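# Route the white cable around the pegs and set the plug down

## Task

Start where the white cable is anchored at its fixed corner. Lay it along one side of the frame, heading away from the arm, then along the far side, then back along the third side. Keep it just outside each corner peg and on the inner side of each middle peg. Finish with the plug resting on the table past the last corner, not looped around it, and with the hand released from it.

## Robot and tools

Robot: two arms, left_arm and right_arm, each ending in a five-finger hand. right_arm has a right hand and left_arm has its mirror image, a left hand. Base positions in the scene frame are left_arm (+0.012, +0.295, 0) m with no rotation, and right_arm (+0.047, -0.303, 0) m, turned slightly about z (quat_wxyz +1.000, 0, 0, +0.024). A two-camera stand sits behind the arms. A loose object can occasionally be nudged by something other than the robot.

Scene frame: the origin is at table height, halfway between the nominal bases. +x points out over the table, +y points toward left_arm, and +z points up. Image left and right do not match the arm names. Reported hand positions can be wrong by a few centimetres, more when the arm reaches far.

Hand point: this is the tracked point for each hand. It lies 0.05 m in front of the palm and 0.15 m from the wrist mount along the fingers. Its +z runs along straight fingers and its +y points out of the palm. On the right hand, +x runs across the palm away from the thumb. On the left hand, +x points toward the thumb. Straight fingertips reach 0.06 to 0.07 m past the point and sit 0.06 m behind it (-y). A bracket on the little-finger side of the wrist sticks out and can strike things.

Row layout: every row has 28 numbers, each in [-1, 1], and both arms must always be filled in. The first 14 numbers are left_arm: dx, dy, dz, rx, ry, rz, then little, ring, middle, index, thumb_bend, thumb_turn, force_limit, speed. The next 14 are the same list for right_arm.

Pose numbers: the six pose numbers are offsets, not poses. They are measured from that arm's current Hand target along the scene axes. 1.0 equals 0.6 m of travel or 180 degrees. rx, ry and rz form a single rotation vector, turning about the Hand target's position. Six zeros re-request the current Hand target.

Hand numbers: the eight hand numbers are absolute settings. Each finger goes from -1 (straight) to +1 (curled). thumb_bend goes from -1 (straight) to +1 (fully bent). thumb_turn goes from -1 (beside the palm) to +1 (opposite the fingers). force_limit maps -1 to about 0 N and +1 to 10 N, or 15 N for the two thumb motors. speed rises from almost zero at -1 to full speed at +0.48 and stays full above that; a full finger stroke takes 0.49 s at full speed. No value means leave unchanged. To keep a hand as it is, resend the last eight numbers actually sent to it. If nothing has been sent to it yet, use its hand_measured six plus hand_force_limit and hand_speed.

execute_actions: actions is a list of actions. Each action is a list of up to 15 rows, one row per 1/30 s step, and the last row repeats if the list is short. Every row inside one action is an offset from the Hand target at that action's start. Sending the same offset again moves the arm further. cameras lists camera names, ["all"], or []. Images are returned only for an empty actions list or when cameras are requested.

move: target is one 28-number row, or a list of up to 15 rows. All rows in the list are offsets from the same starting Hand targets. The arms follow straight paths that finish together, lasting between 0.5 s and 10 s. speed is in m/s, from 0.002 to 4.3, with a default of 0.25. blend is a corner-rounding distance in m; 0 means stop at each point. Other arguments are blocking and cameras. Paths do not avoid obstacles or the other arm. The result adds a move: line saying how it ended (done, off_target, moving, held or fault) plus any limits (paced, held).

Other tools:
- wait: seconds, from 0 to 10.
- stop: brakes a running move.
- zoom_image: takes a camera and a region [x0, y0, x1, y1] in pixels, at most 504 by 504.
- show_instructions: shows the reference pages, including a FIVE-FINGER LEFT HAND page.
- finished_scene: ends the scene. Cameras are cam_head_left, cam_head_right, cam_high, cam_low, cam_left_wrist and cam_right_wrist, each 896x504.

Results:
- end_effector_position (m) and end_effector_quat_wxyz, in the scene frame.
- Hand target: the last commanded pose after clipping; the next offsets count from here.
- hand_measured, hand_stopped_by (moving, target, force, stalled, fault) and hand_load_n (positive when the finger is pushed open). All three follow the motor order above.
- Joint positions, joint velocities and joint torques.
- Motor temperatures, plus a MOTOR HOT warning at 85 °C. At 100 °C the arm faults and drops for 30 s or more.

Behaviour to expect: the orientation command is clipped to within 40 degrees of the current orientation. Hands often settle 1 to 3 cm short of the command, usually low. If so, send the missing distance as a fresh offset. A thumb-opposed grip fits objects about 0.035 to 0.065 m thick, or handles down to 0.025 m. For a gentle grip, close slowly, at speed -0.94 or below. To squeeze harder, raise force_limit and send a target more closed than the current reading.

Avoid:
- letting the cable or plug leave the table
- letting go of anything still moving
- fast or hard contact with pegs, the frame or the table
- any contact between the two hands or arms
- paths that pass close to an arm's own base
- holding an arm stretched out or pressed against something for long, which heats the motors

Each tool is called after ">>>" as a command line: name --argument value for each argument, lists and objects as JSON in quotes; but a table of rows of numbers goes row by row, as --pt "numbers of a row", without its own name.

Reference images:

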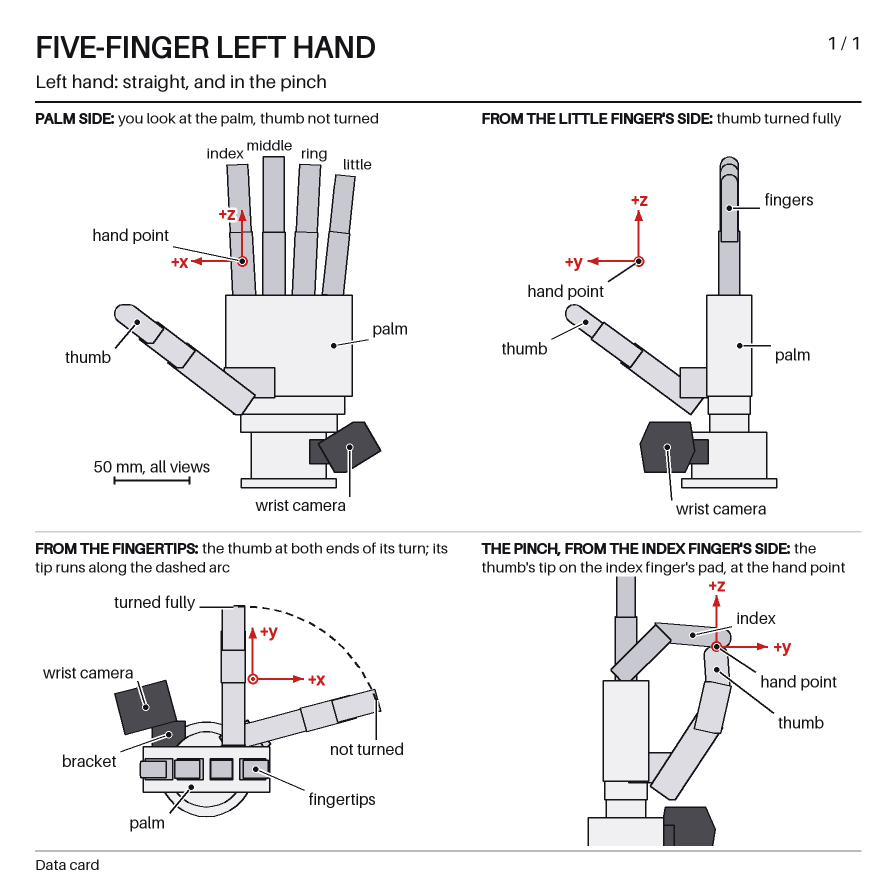

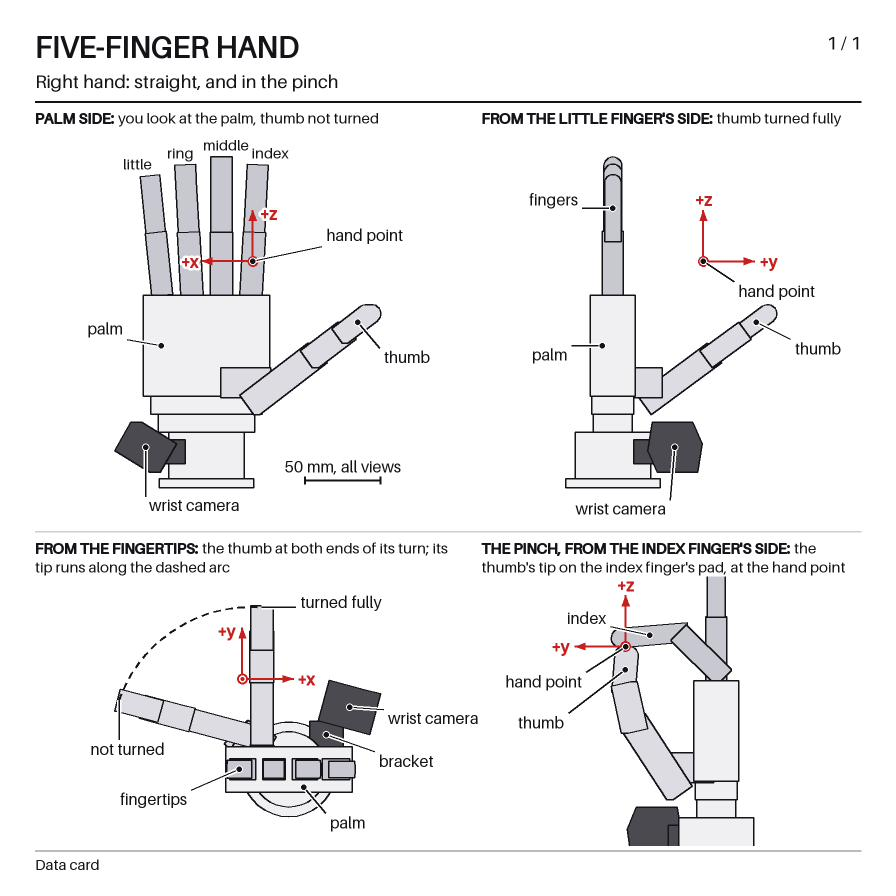

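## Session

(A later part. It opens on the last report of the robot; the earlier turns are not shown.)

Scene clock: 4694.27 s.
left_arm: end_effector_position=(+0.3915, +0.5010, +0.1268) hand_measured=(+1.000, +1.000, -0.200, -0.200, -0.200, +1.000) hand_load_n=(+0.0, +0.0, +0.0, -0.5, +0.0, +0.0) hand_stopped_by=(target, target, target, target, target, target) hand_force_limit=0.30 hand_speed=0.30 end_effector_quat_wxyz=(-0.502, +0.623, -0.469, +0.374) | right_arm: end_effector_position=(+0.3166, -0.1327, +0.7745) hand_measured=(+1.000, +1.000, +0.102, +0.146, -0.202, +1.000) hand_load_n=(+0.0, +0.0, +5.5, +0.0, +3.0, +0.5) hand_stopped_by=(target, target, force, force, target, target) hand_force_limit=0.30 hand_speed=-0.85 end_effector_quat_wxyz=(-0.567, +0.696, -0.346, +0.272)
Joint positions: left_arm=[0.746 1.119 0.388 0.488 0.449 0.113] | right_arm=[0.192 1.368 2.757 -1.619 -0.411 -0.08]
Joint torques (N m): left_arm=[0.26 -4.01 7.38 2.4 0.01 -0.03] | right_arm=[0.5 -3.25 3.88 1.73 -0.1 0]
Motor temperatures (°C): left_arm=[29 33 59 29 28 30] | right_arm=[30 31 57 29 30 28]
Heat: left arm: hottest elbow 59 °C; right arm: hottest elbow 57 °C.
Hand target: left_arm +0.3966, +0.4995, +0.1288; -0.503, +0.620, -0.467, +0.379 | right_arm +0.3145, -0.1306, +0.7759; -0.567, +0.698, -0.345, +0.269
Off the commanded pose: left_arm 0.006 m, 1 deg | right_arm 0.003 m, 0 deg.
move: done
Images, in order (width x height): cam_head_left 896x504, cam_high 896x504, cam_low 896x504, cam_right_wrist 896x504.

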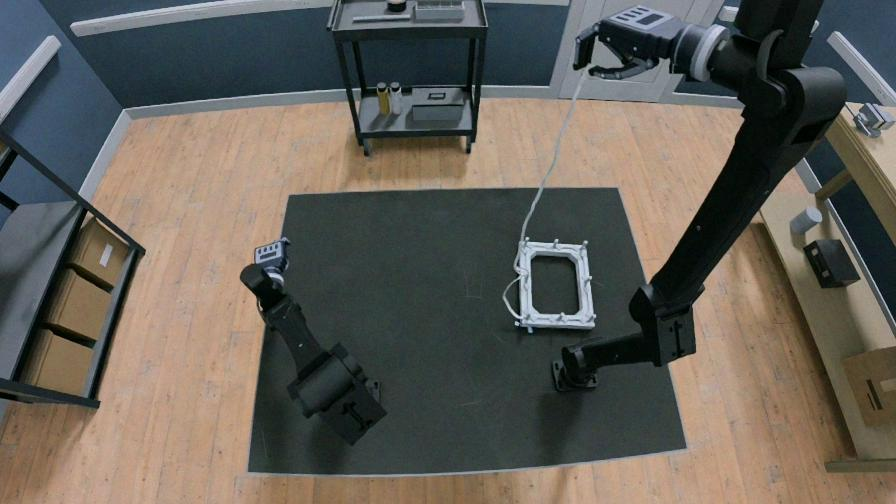

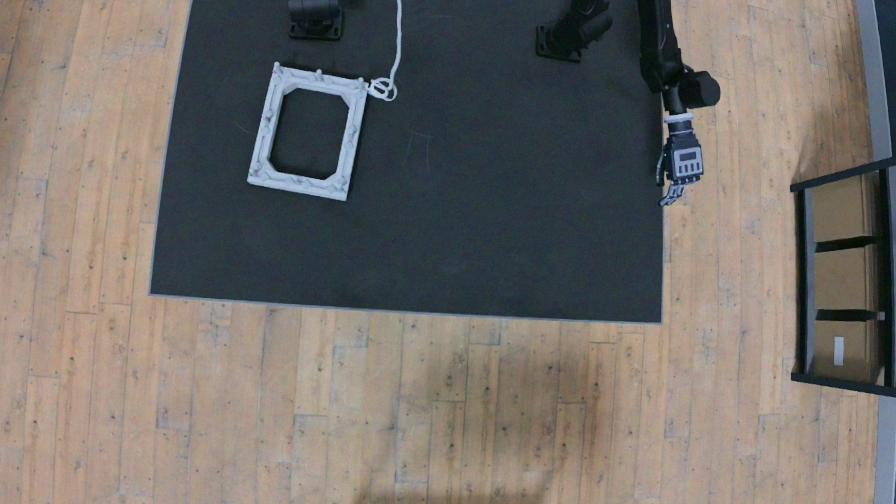

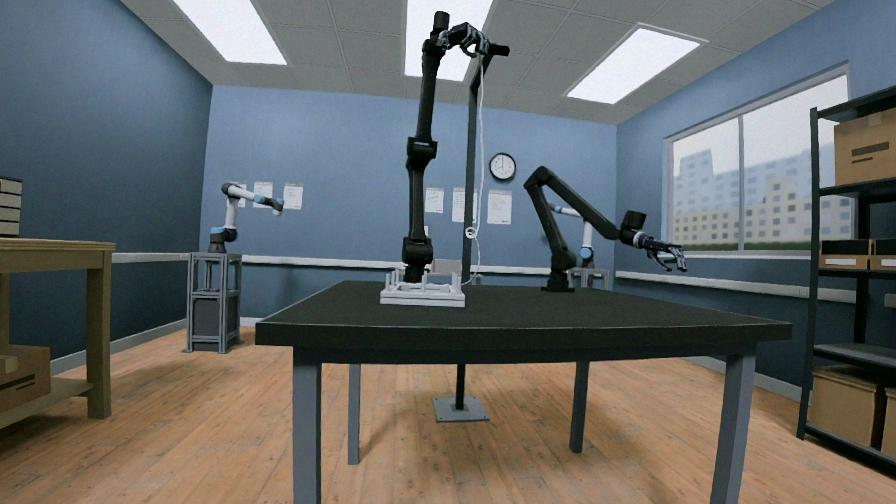

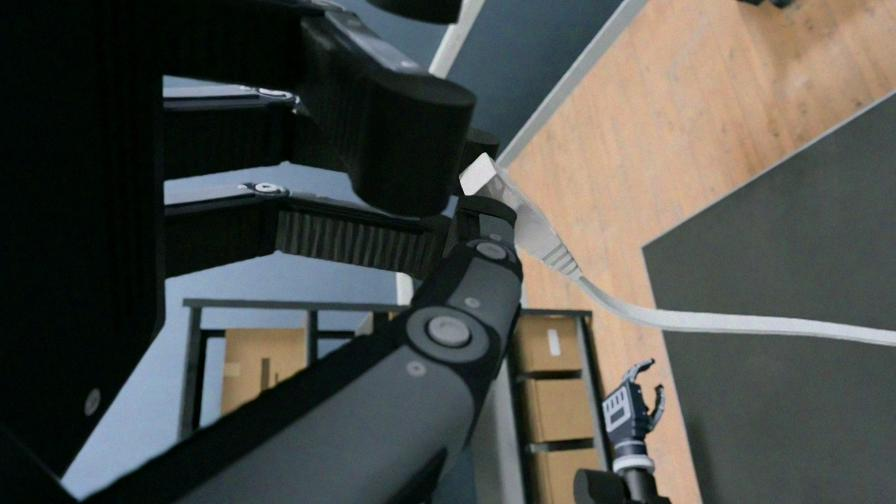

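>>> move --target '[0,0,0,0,0,0,1,1,-0.2,-0.2,-0.2,1,0.3,0.3,-0.058,-0.05,0.11,0.182,-0.2245,0,1,1,0.5,0.5,-0.2,1,0.3,-0.85]' --speed 0.08 --cameras '["cam_low","cam_right_wrist","cam_head_left","cam_high"]'

>>> zoom_image --camera "cam_low" --region '[400, 0, 520, 320]'

>>> zoom_image --camera "cam_head_left" --region '[495, 200, 565, 340]'

Scene clock: 4735.83 s.
left_arm: end_effector_position=(+0.3915, +0.5010, +0.1268) hand_measured=(+1.000, +1.000, -0.200, -0.200, -0.200, +1.000) hand_load_n=(+0.0, +0.0, +0.0, +0.0, +0.0, +0.0) hand_stopped_by=(target, target, target, target, target, target) hand_force_limit=0.30 hand_speed=0.30 end_effector_quat_wxyz=(-0.502, +0.623, -0.469, +0.374) | right_arm: end_effector_position=(+0.2869, -0.1605, +0.8379) hand_measured=(+1.000, +1.000, +0.102, +0.146, -0.200, +1.000) hand_load_n=(+0.0, +0.0, +6.0, +0.0, +2.0, -0.5) hand_stopped_by=(target, target, force, force, target, target) hand_force_limit=0.30 hand_speed=-0.85 end_effector_quat_wxyz=(+0.815, -0.385, +0.197, -0.385)
Joint positions: left_arm=[0.746 1.119 0.388 0.488 0.449 0.113] | right_arm=[-0.033 0.748 1.542 -0.007 -0.485 0.469]
Joint torques (N m): left_arm=[0.26 -4.07 7.36 2.4 0.01 -0.02] | right_arm=[-0.21 1.32 5.48 2.03 0.38 0]
Motor temperatures (°C): left_arm=[29 33 58 29 28 30] | right_arm=[30 31 53 29 30 28]
Heat: left arm: hottest elbow 58 °C; right arm: hottest elbow 53 °C.
Hand target: left_arm +0.3966, +0.4995, +0.1288; -0.503, +0.620, -0.467, +0.379 | right_arm +0.2797, -0.1606, +0.8419; +0.820, -0.378, +0.191, -0.384
Off the commanded pose: left_arm 0.006 m, 1 deg | right_arm 0.008 m, 1 deg.
move: done
Images, in order (width x height): cam_head_left 896x504, cam_high 896x504, cam_low 896x504, cam_right_wrist 896x504.

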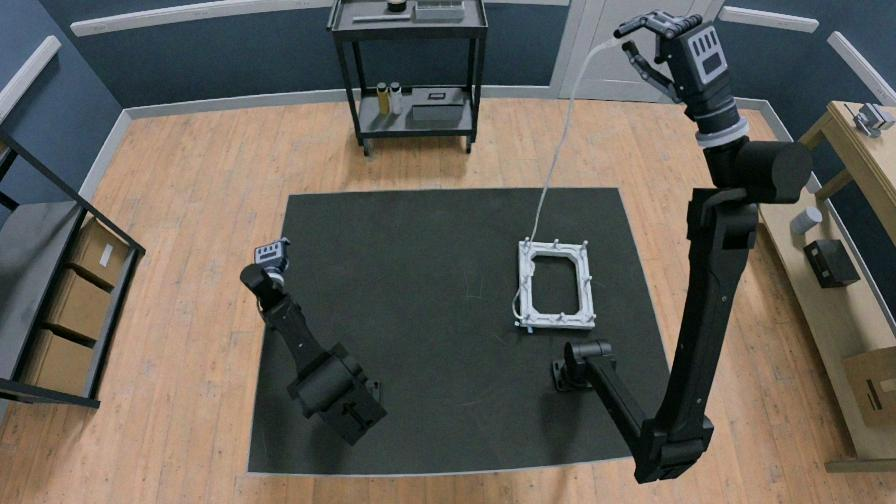

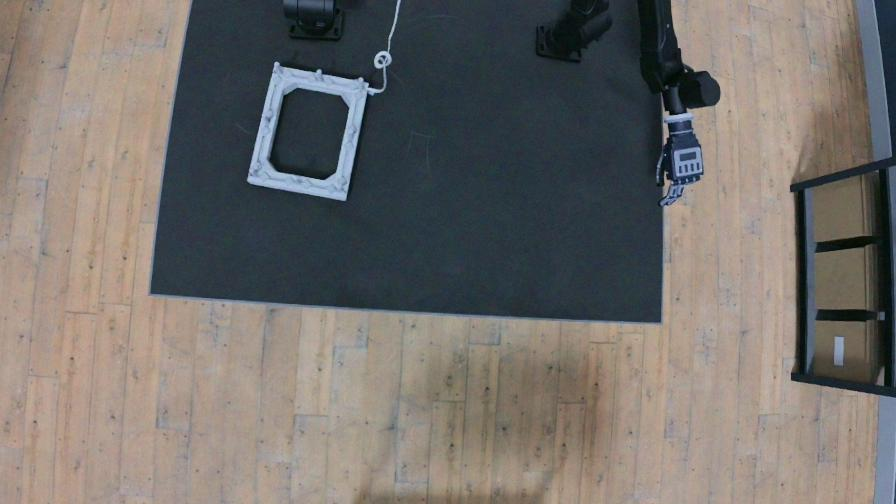

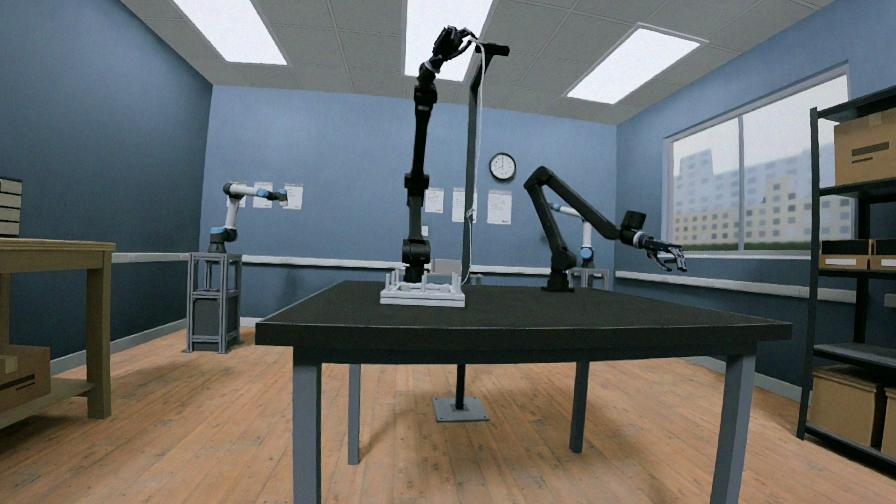

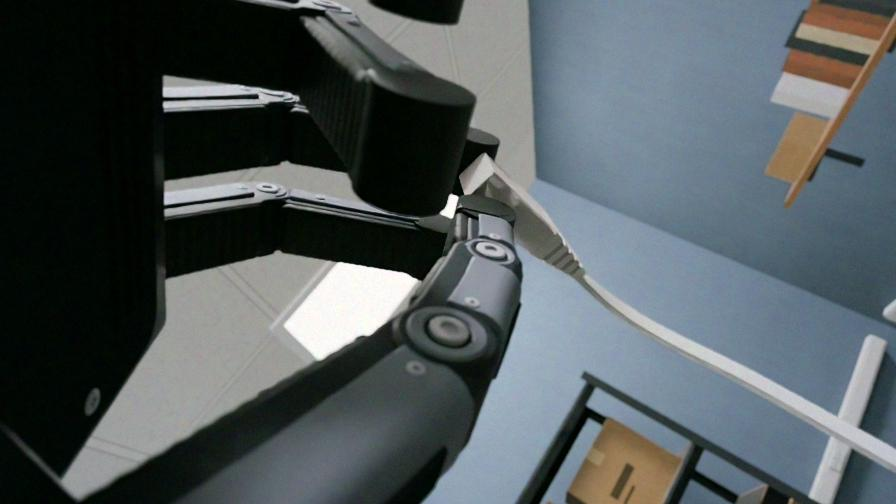

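Scaled by 1.575 from the camera's 896x504 image, which has a finer 1280x720 frame.

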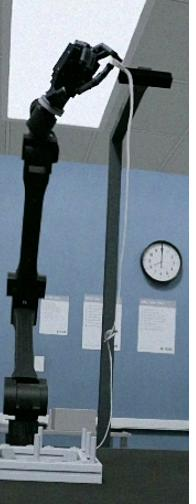

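Scaled by 3.600 from the camera's 896x504 image, which has a finer 1280x720 frame.

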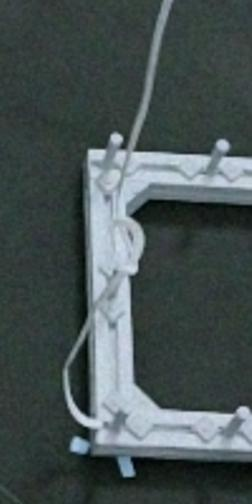

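>>> move --target '[0,0,0,0,0,0,1,1,-0.2,-0.2,-0.2,1,0.3,0.3,-0.02,0.0,0.08,0,0,0,1,1,0.5,0.5,-0.2,1,0.3,-0.85]' --speed 0.05 --cameras '["cam_low","cam_right_wrist","cam_head_left","cam_high"]'

>>> zoom_image --camera "cam_low" --region '[440, 180, 500, 300]'

>>> zoom_image --camera "cam_high" --region '[340, 0, 420, 110]'

Scene clock: 4744.07 s.
left_arm: end_effector_position=(+0.3915, +0.5010, +0.1268) hand_measured=(+1.000, +1.000, -0.200, -0.200, -0.200, +1.000) hand_load_n=(+0.0, +0.0, +0.0, +0.0, +0.0, +0.0) hand_stopped_by=(target, target, target, target, target, target) hand_force_limit=0.30 hand_speed=0.30 end_effector_quat_wxyz=(-0.502, +0.623, -0.469, +0.374) | right_arm: end_effector_position=(+0.2767, -0.1605, +0.8777) hand_measured=(+1.000, +1.000, +0.102, +0.146, -0.200, +1.000) hand_load_n=(+0.0, +0.0, +5.5, +0.0, +2.0, +0.0) hand_stopped_by=(target, target, force, force, target, target) hand_force_limit=0.30 hand_speed=-0.85 end_effector_quat_wxyz=(+0.816, -0.384, +0.196, -0.384)
Joint positions: left_arm=[0.746 1.119 0.388 0.488 0.449 0.113] | right_arm=[-0.033 0.809 1.703 -0.105 -0.485 0.473]
Joint torques (N m): left_arm=[0.26 -4.01 7.38 2.41 0.01 -0.03] | right_arm=[0.44 1.67 7.3 0.79 0.39 0.01]
Motor temperatures (°C): left_arm=[29 33 58 29 28 30] | right_arm=[30 31 52 29 30 28]
Heat: left arm: hottest elbow 58 °C; right arm: hottest elbow 52 °C.
Hand target: left_arm +0.3966, +0.4995, +0.1288; -0.503, +0.620, -0.467, +0.379 | right_arm +0.2675, -0.1606, +0.8900; +0.820, -0.378, +0.191, -0.384
Off the commanded pose: left_arm 0.006 m, 1 deg | right_arm 0.015 m, 1 deg.
move: off_target (right_arm)
Images, in order (width x height): cam_head_left 896x504, cam_high 896x504, cam_low 896x504, cam_right_wrist 896x504.

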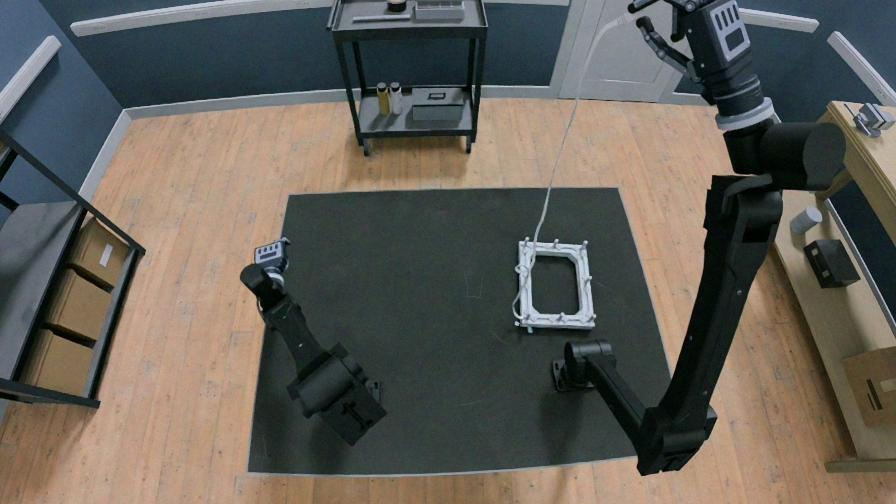

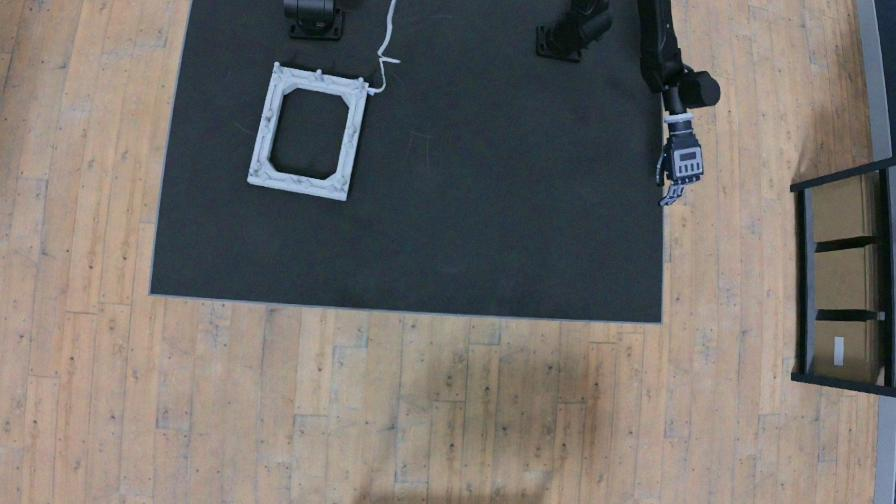

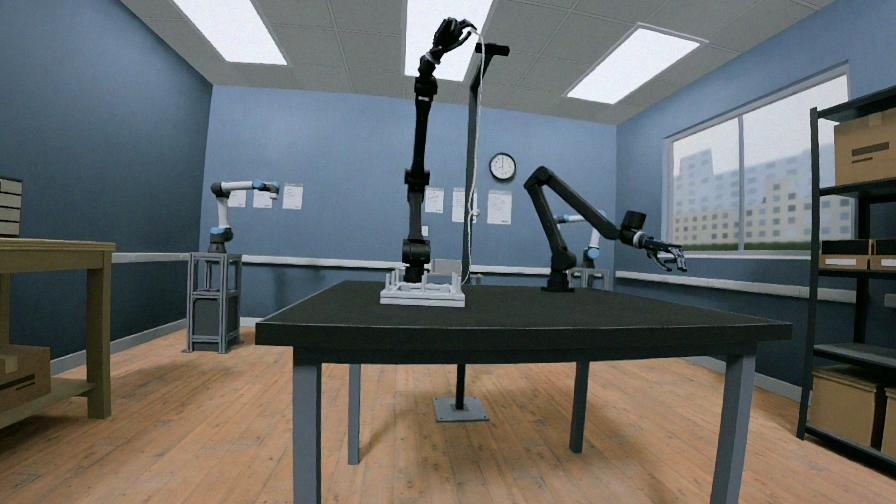

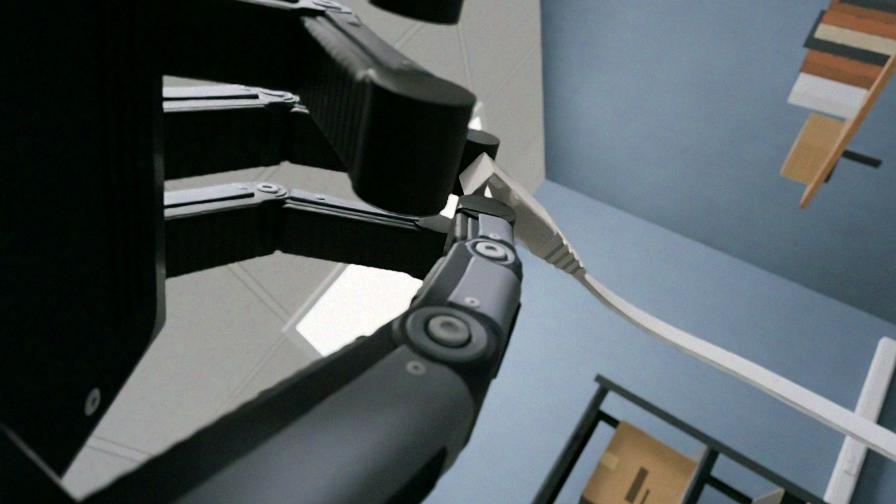

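Scaled by 4.200 from the camera's 896x504 image, which has a finer 1280x720 frame.

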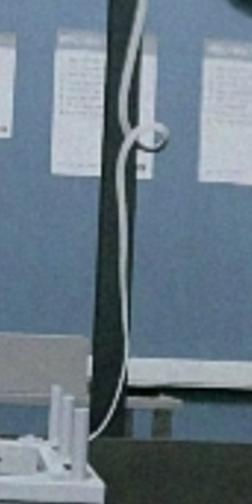

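Scaled by 4.582 from the camera's 896x504 image, which has a finer 1280x720 frame.

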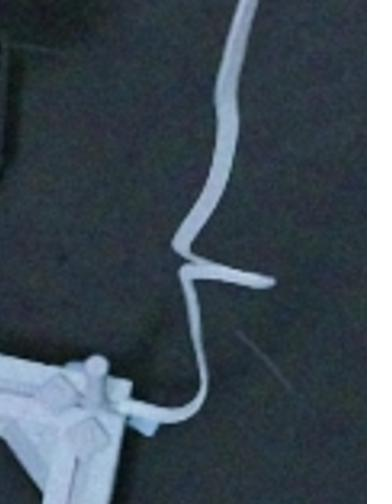

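>>> move --target '[0,0,0,0,0,0,1,1,-0.2,-0.2,-0.2,1,0.3,0.3,0.08,0.12,-0.4,-0.182,0.2245,0,1,1,0.5,0.5,-0.2,1,0.3,-0.85]' --speed 0.2

Scene clock: 4828.17 s.
left_arm: end_effector_position=(+0.3915, +0.5010, +0.1268) hand_measured=(+1.000, +1.000, -0.200, -0.200, -0.200, +1.000) hand_load_n=(+0.0, +0.0, +0.0, +0.0, +0.0, +0.0) hand_stopped_by=(target, target, target, target, target, target) hand_force_limit=0.30 hand_speed=0.30 end_effector_quat_wxyz=(-0.502, +0.623, -0.469, +0.374) | right_arm: end_effector_position=(+0.3225, -0.0874, +0.6350) hand_measured=(+1.000, +1.000, +0.102, +0.146, -0.200, +1.000) hand_load_n=(+0.0, +0.0, +5.5, +0.0, +3.5, +0.5) hand_stopped_by=(target, target, force, force, target, target) hand_force_limit=0.30 hand_speed=-0.85 end_effector_quat_wxyz=(-0.561, +0.700, -0.356, +0.263)
Joint positions: left_arm=[0.746 1.119 0.388 0.488 0.449 0.113] | right_arm=[0.433 0.925 1.754 -1.069 -0.176 -0.01]
Joint torques (N m): left_arm=[0.26 -4.07 7.38 2.41 0.01 -0.03] | right_arm=[0.91 -1.32 8.84 1.61 0.07 -0.13]
Motor temperatures (°C): left_arm=[29 33 58 29 28 30] | right_arm=[30 30 53 29 30 28]
Heat: left arm: hottest elbow 58 °C; right arm: hottest elbow 53 °C.
Hand target: left_arm +0.3966, +0.4995, +0.1288; -0.503, +0.620, -0.467, +0.379 | right_arm +0.3155, -0.0887, +0.6501; -0.567, +0.697, -0.345, +0.270
Off the commanded pose: left_arm 0.006 m, 1 deg | right_arm 0.017 m, 2 deg.
move: off_target (right_arm)

>>> move --pt "0 0 0 0 0 0 1 1 -0.2 -0.2 -0.2 1 0.3 0.3 0.174 0.25 -0.45 0 0 0.17 1 1 0.5 0.5 -0.2 1 0.3 -0.85" --pt "0 0 0 0 0 0 1 1 -0.2 -0.2 -0.2 1 0.3 0.3 0.174 0.281 -0.883 0 0 0.339 1 1 0.5 0.5 -0.2 1 0.3 -0.85" --speed 0.2 --blend '[0.05,0]' --cameras '["cam_head_left","cam_right_wrist","cam_high"]'

Scene clock: 4840.13 s.
left_arm: end_effector_position=(+0.3915, +0.5010, +0.1268) hand_measured=(+1.000, +1.000, -0.200, -0.200, -0.200, +1.000) hand_load_n=(+0.0, +0.0, +0.0, +0.0, +0.0, +0.0) hand_stopped_by=(target, target, target, target, target, target) hand_force_limit=0.30 hand_speed=0.30 end_effector_quat_wxyz=(-0.502, +0.623, -0.469, +0.374) | right_arm: end_effector_position=(+0.4077, +0.0777, +0.1131) hand_measured=(+1.000, +1.000, +0.102, +0.146, -0.200, +1.000) hand_load_n=(+0.0, +0.0, +5.5, +0.0, +3.0, +0.5) hand_stopped_by=(target, target, force, force, target, target) hand_force_limit=0.30 hand_speed=-0.85 end_effector_quat_wxyz=(-0.623, +0.778, +0.050, -0.066)
Joint positions: left_arm=[0.746 1.119 0.388 0.488 0.449 0.113] | right_arm=[0.416 1.655 0.959 0.049 -1.207 -0.575]
Joint torques (N m): left_arm=[0.26 -4.07 7.36 2.4 0.01 -0.02] | right_arm=[-0.79 -13.39 8.29 1.16 -0.61 -0.11]
Motor temperatures (°C): left_arm=[29 33 58 29 28 30] | right_arm=[30 30 54 29 30 28]
Heat: left arm: hottest elbow 58 °C; right arm: hottest elbow 54 °C.
Hand target: left_arm +0.3966, +0.4995, +0.1288; -0.503, +0.620, -0.467, +0.379 | right_arm +0.4198, +0.0799, +0.1201; -0.626, +0.776, +0.057, -0.056
Off the commanded pose: left_arm 0.006 m, 1 deg | right_arm 0.014 m, 1 deg.
move: off_target (right_arm)
Images, in order (width x height): cam_head_left 896x504, cam_high 896x504, cam_right_wrist 896x504.

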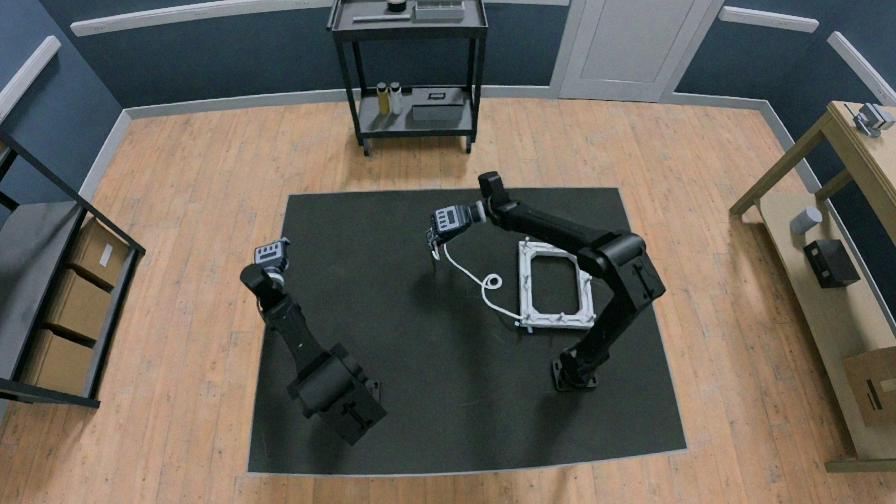

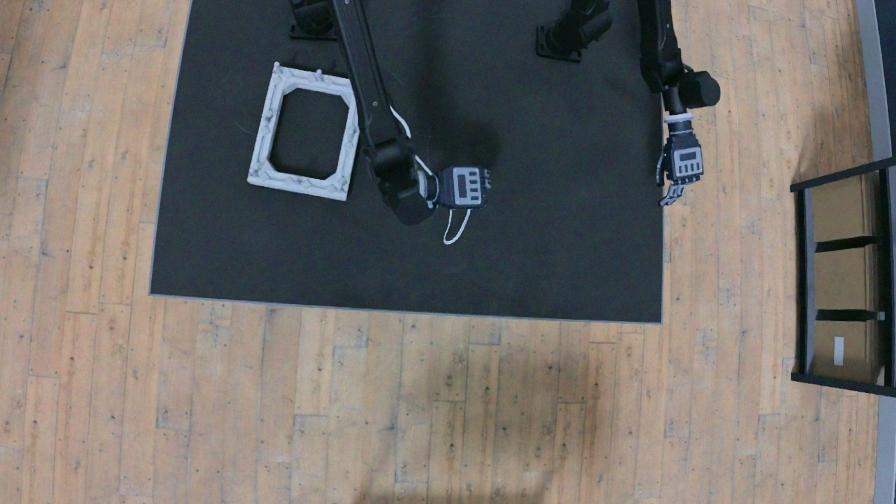

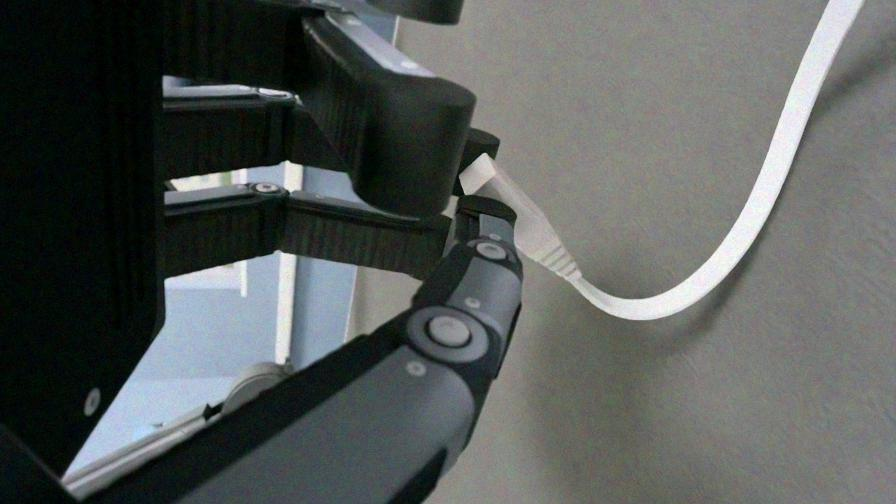

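>>> move --pt "0 0 0 0 0 0 1 1 -0.2 -0.2 -0.2 1 0.3 0.3 0 0 -0.14 0 0 0 1 1 0.5 0.5 -0.2 1 0.3 -0.85" --pt "0 0 0 0 0 0 1 1 -0.2 -0.2 -0.2 1 0.3 0.3 0 0 -0.14 0 0 0 1 1 -0.2 -0.2 -0.2 1 0.3 -0.5" --speed 0.1 --cameras '["cam_right_wrist"]'

>>> move --pt "0 0 0 0 0 0 1 1 -0.2 -0.2 -0.2 1 0.3 0.3 0 0 0.1 0 0 0 1 1 -0.2 -0.2 -0.2 1 0.3 -0.5" --pt "0 0 0 0 0 0 1 1 -0.2 -0.2 -0.2 1 0.3 0.3 0 -0.35 0.2 0 0 -0.2 1 1 -0.2 -0.2 -0.2 1 0.3 -0.5" --speed 0.2 --cameras '["cam_head_left","cam_high"]'

>>> zoom_image --camera "cam_head_left" --region '[420, 220, 560, 340]'

Scene clock: 4852.30 s.
left_arm: end_effector_position=(+0.3915, +0.5010, +0.1268) hand_measured=(+1.000, +1.000, -0.200, -0.200, -0.200, +1.000) hand_load_n=(+0.0, +0.0, +0.0, +0.0, +0.0, +0.0) hand_stopped_by=(target, target, target, target, target, target) hand_force_limit=0.30 hand_speed=0.30 end_effector_quat_wxyz=(-0.502, +0.623, -0.469, +0.374) | right_arm: end_effector_position=(+0.4187, +0.0830, +0.0459) hand_measured=(+1.000, +1.000, -0.200, -0.200, -0.200, +1.000) hand_load_n=(+0.0, +0.0, +0.0, +0.0, +0.0, +0.0) hand_stopped_by=(target, target, target, target, target, target) hand_force_limit=0.30 hand_speed=-0.50 end_effector_quat_wxyz=(-0.627, +0.775, +0.060, -0.056)
Joint positions: left_arm=[0.746 1.119 0.388 0.488 0.449 0.113] | right_arm=[0.416 1.813 0.938 0.247 -1.208 -0.586]
Joint torques (N m): left_arm=[0.26 -4.01 7.36 2.4 0.01 -0.03] | right_arm=[-0.38 -12.86 4.92 2.21 -0.6 -0.14]
Motor temperatures (°C): left_arm=[29 33 58 29 28 30] | right_arm=[30 31 54 29 30 28]
Heat: left arm: hottest elbow 58 °C; right arm: hottest elbow 54 °C.
Hand target: left_arm +0.3966, +0.4995, +0.1288; -0.503, +0.620, -0.467, +0.379 | right_arm +0.4198, +0.0800, +0.0362; -0.626, +0.776, +0.057, -0.056
Off the commanded pose: left_arm 0.006 m, 1 deg | right_arm 0.010 m, 0 deg.
move: done
Images, in order (width x height): cam_right_wrist 896x504.

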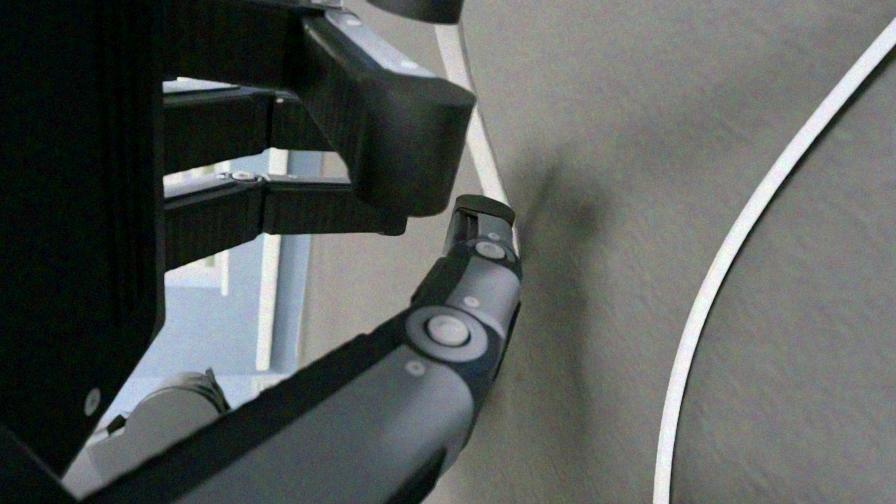

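Scene clock: 4855.57 s.
left_arm: end_effector_position=(+0.3915, +0.5010, +0.1268) hand_measured=(+1.000, +1.000, -0.200, -0.200, -0.200, +1.000) hand_load_n=(+0.0, +0.0, +0.0, +0.0, +0.0, +0.0) hand_stopped_by=(target, target, target, target, target, target) hand_force_limit=0.30 hand_speed=0.30 end_effector_quat_wxyz=(-0.502, +0.623, -0.469, +0.374) | right_arm: end_effector_position=(+0.4223, -0.1273, +0.1578) hand_measured=(+1.000, +1.000, -0.200, -0.200, -0.200, +1.000) hand_load_n=(+0.0, +0.0, -0.5, -0.5, +0.0, +0.0) hand_stopped_by=(target, target, target, target, target, target) hand_force_limit=0.30 hand_speed=-0.50 end_effector_quat_wxyz=(-0.613, +0.756, -0.176, +0.145)
Joint positions: left_arm=[0.746 1.119 0.388 0.488 0.449 0.113] | right_arm=[-0.039 1.189 0.578 0.178 -1.06 -0.388]
Joint torques (N m): left_arm=[0.21 -4.01 7.38 2.41 0.01 -0.02] | right_arm=[-0.73 -7 5.97 1.05 -0.49 -0.01]
Motor temperatures (°C): left_arm=[29 33 58 29 28 30] | right_arm=[30 31 54 29 30 28]
Heat: left arm: hottest elbow 58 °C; right arm: hottest elbow 54 °C.
Hand target: left_arm +0.3966, +0.4995, +0.1288; -0.503, +0.620, -0.467, +0.379 | right_arm +0.4197, -0.1299, +0.1562; -0.612, +0.756, -0.186, +0.140
Off the commanded pose: left_arm 0.006 m, 1 deg | right_arm 0.004 m, 1 deg.
move: done
Images, in order (width x height): cam_head_left 896x504, cam_high 896x504.

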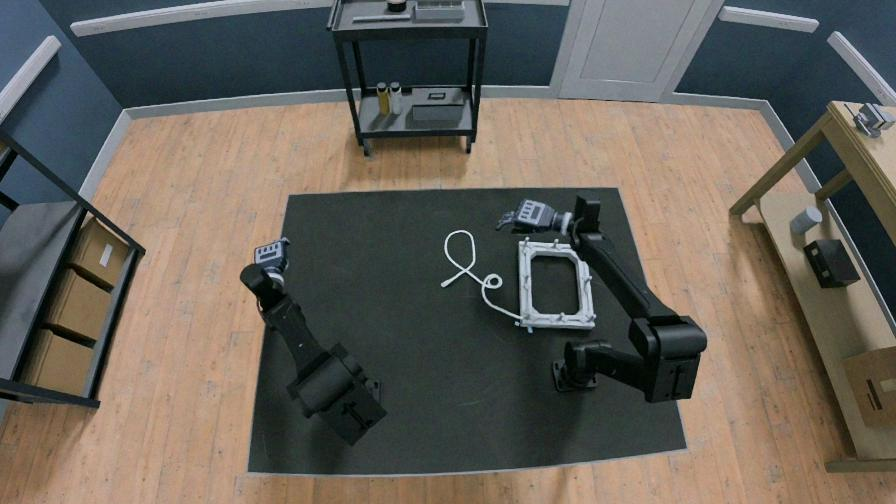

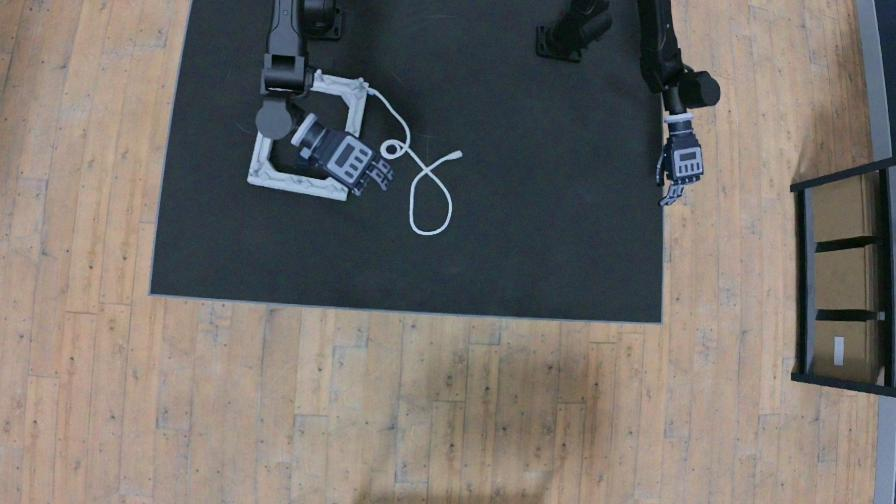

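Scaled by 3.600 from the camera's 896x504 image, which has a finer 1280x720 frame.

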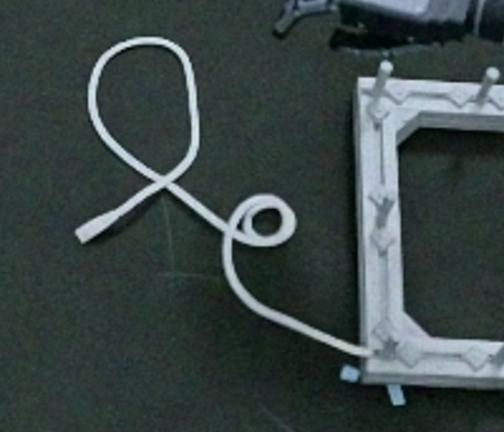

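>>> zoom_image --camera "cam_head_left" --region '[475, 265, 510, 295]'

>>> zoom_image --camera "cam_head_left" --region '[450, 255, 485, 285]'

>>> zoom_image --camera "cam_high" --region '[370, 130, 450, 190]'

Scaled by 14.400 from the camera's 896x504 image, which has a finer 1280x720 frame.

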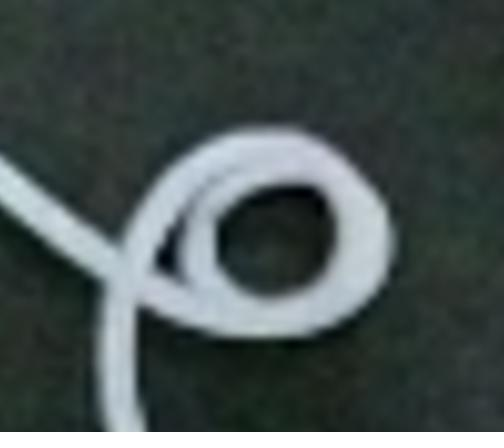

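Scaled by 14.400 from the camera's 896x504 image, which has a finer 1280x720 frame.

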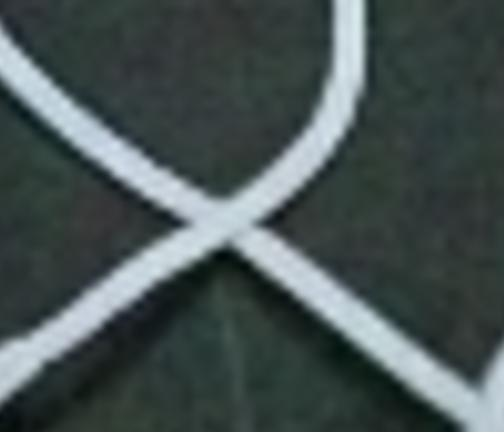

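Scaled by 6.300 from the camera's 896x504 image, which has a finer 1280x720 frame.

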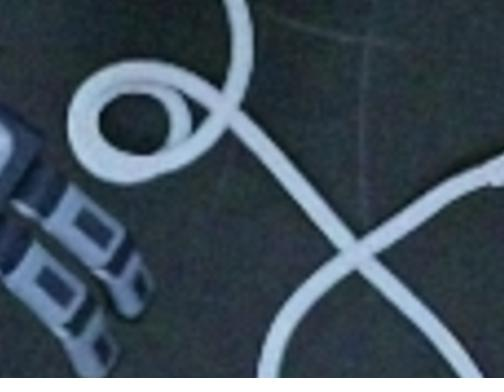

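>>> zoom_image --camera "cam_head_left" --region '[430, 265, 465, 295]'

>>> zoom_image --camera "cam_high" --region '[400, 130, 480, 250]'

Scaled by 14.400 from the camera's 896x504 image, which has a finer 1280x720 frame.

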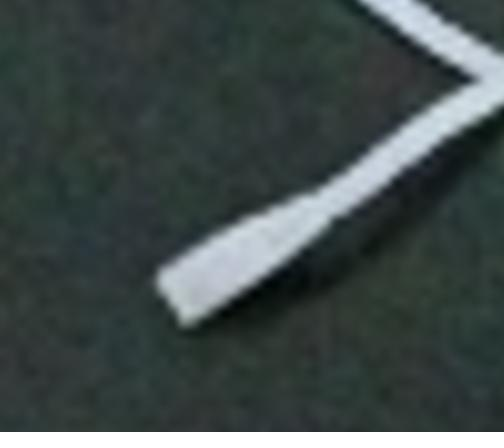

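Scaled by 4.200 from the camera's 896x504 image, which has a finer 1280x720 frame.

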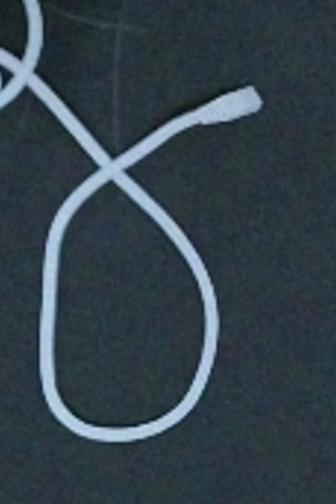

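>>> execute_actions --actions '[]' --cameras '["cam_head_left","cam_high","cam_left_wrist"]'

>>> zoom_image --camera "cam_head_left" --region '[380, 220, 620, 355]'

Scene clock: 4948.23 s.
left_arm: end_effector_position=(+0.3915, +0.5010, +0.1268) hand_measured=(+1.000, +1.000, -0.200, -0.200, -0.200, +1.000) hand_load_n=(+0.0, +0.0, +0.0, +0.0, +0.0, +0.0) hand_stopped_by=(target, target, target, target, target, target) hand_force_limit=0.30 hand_speed=0.30 end_effector_quat_wxyz=(-0.502, +0.623, -0.469, +0.374) | right_arm: end_effector_position=(+0.4223, -0.1275, +0.1578) hand_measured=(+1.000, +1.000, -0.200, -0.200, -0.200, +1.000) hand_load_n=(+0.0, +0.0, +0.0, +0.0, +0.0, +0.0) hand_stopped_by=(target, target, target, target, target, target) hand_force_limit=0.30 hand_speed=-0.50 end_effector_quat_wxyz=(-0.613, +0.756, -0.176, +0.145)
Joint positions: left_arm=[0.746 1.119 0.388 0.488 0.449 0.113] | right_arm=[-0.039 1.189 0.578 0.177 -1.06 -0.388]
Joint velocities: within noise
Joint torques (N m): left_arm=[0.26 -4.01 7.38 2.4 0.01 -0.02] | right_arm=[-1.44 -6.77 6.11 1.03 -0.39 0.01]
Motor temperatures (°C): left_arm=[29 33 58 29 28 30] | right_arm=[30 31 50 29 30 28]
Heat: left arm: hottest elbow 58 °C; right arm: hottest elbow 50 °C.
Hand target: left_arm +0.3966, +0.4995, +0.1288; -0.503, +0.620, -0.467, +0.379 | right_arm +0.4197, -0.1301, +0.1561; -0.612, +0.756, -0.186, +0.140
Off the commanded pose: left_arm 0.006 m, 1 deg | right_arm 0.004 m, 1 deg.
Images, in order (width x height): cam_head_left 896x504, cam_high 896x504, cam_left_wrist 896x504.

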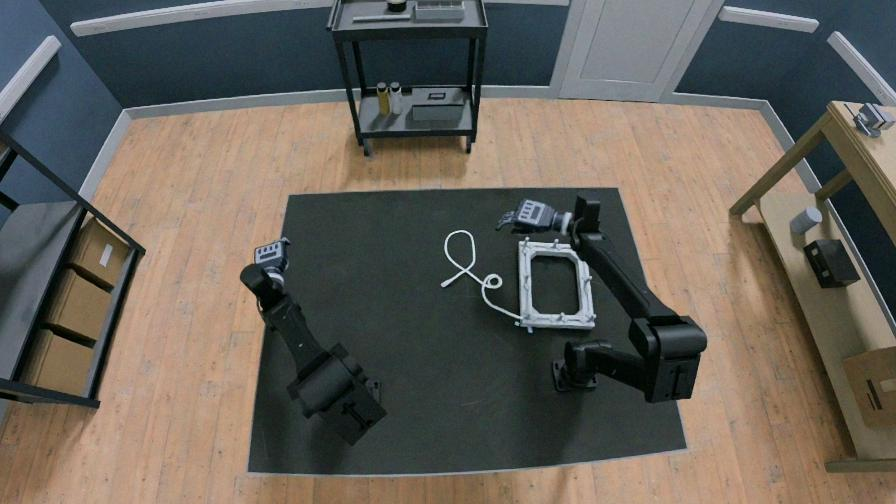

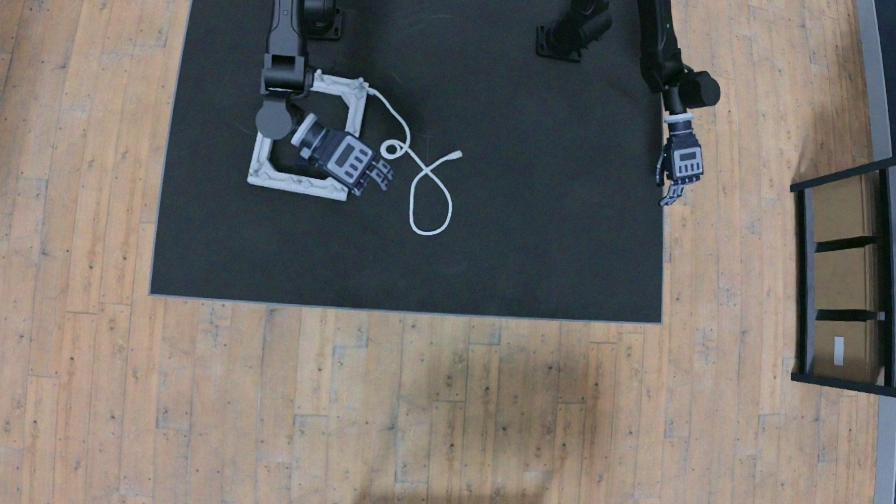

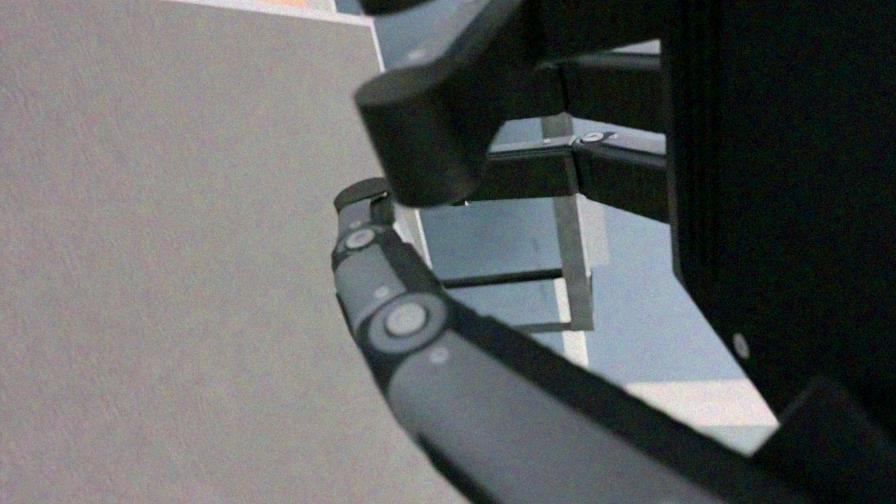

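Scaled by 2.100 from the camera's 896x504 image, which has a finer 1280x720 frame.

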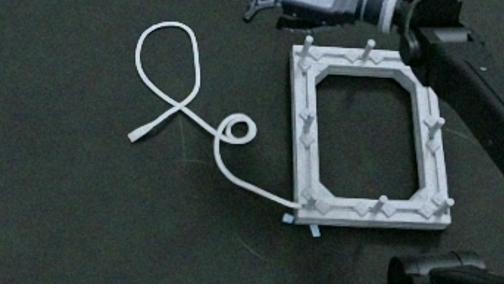

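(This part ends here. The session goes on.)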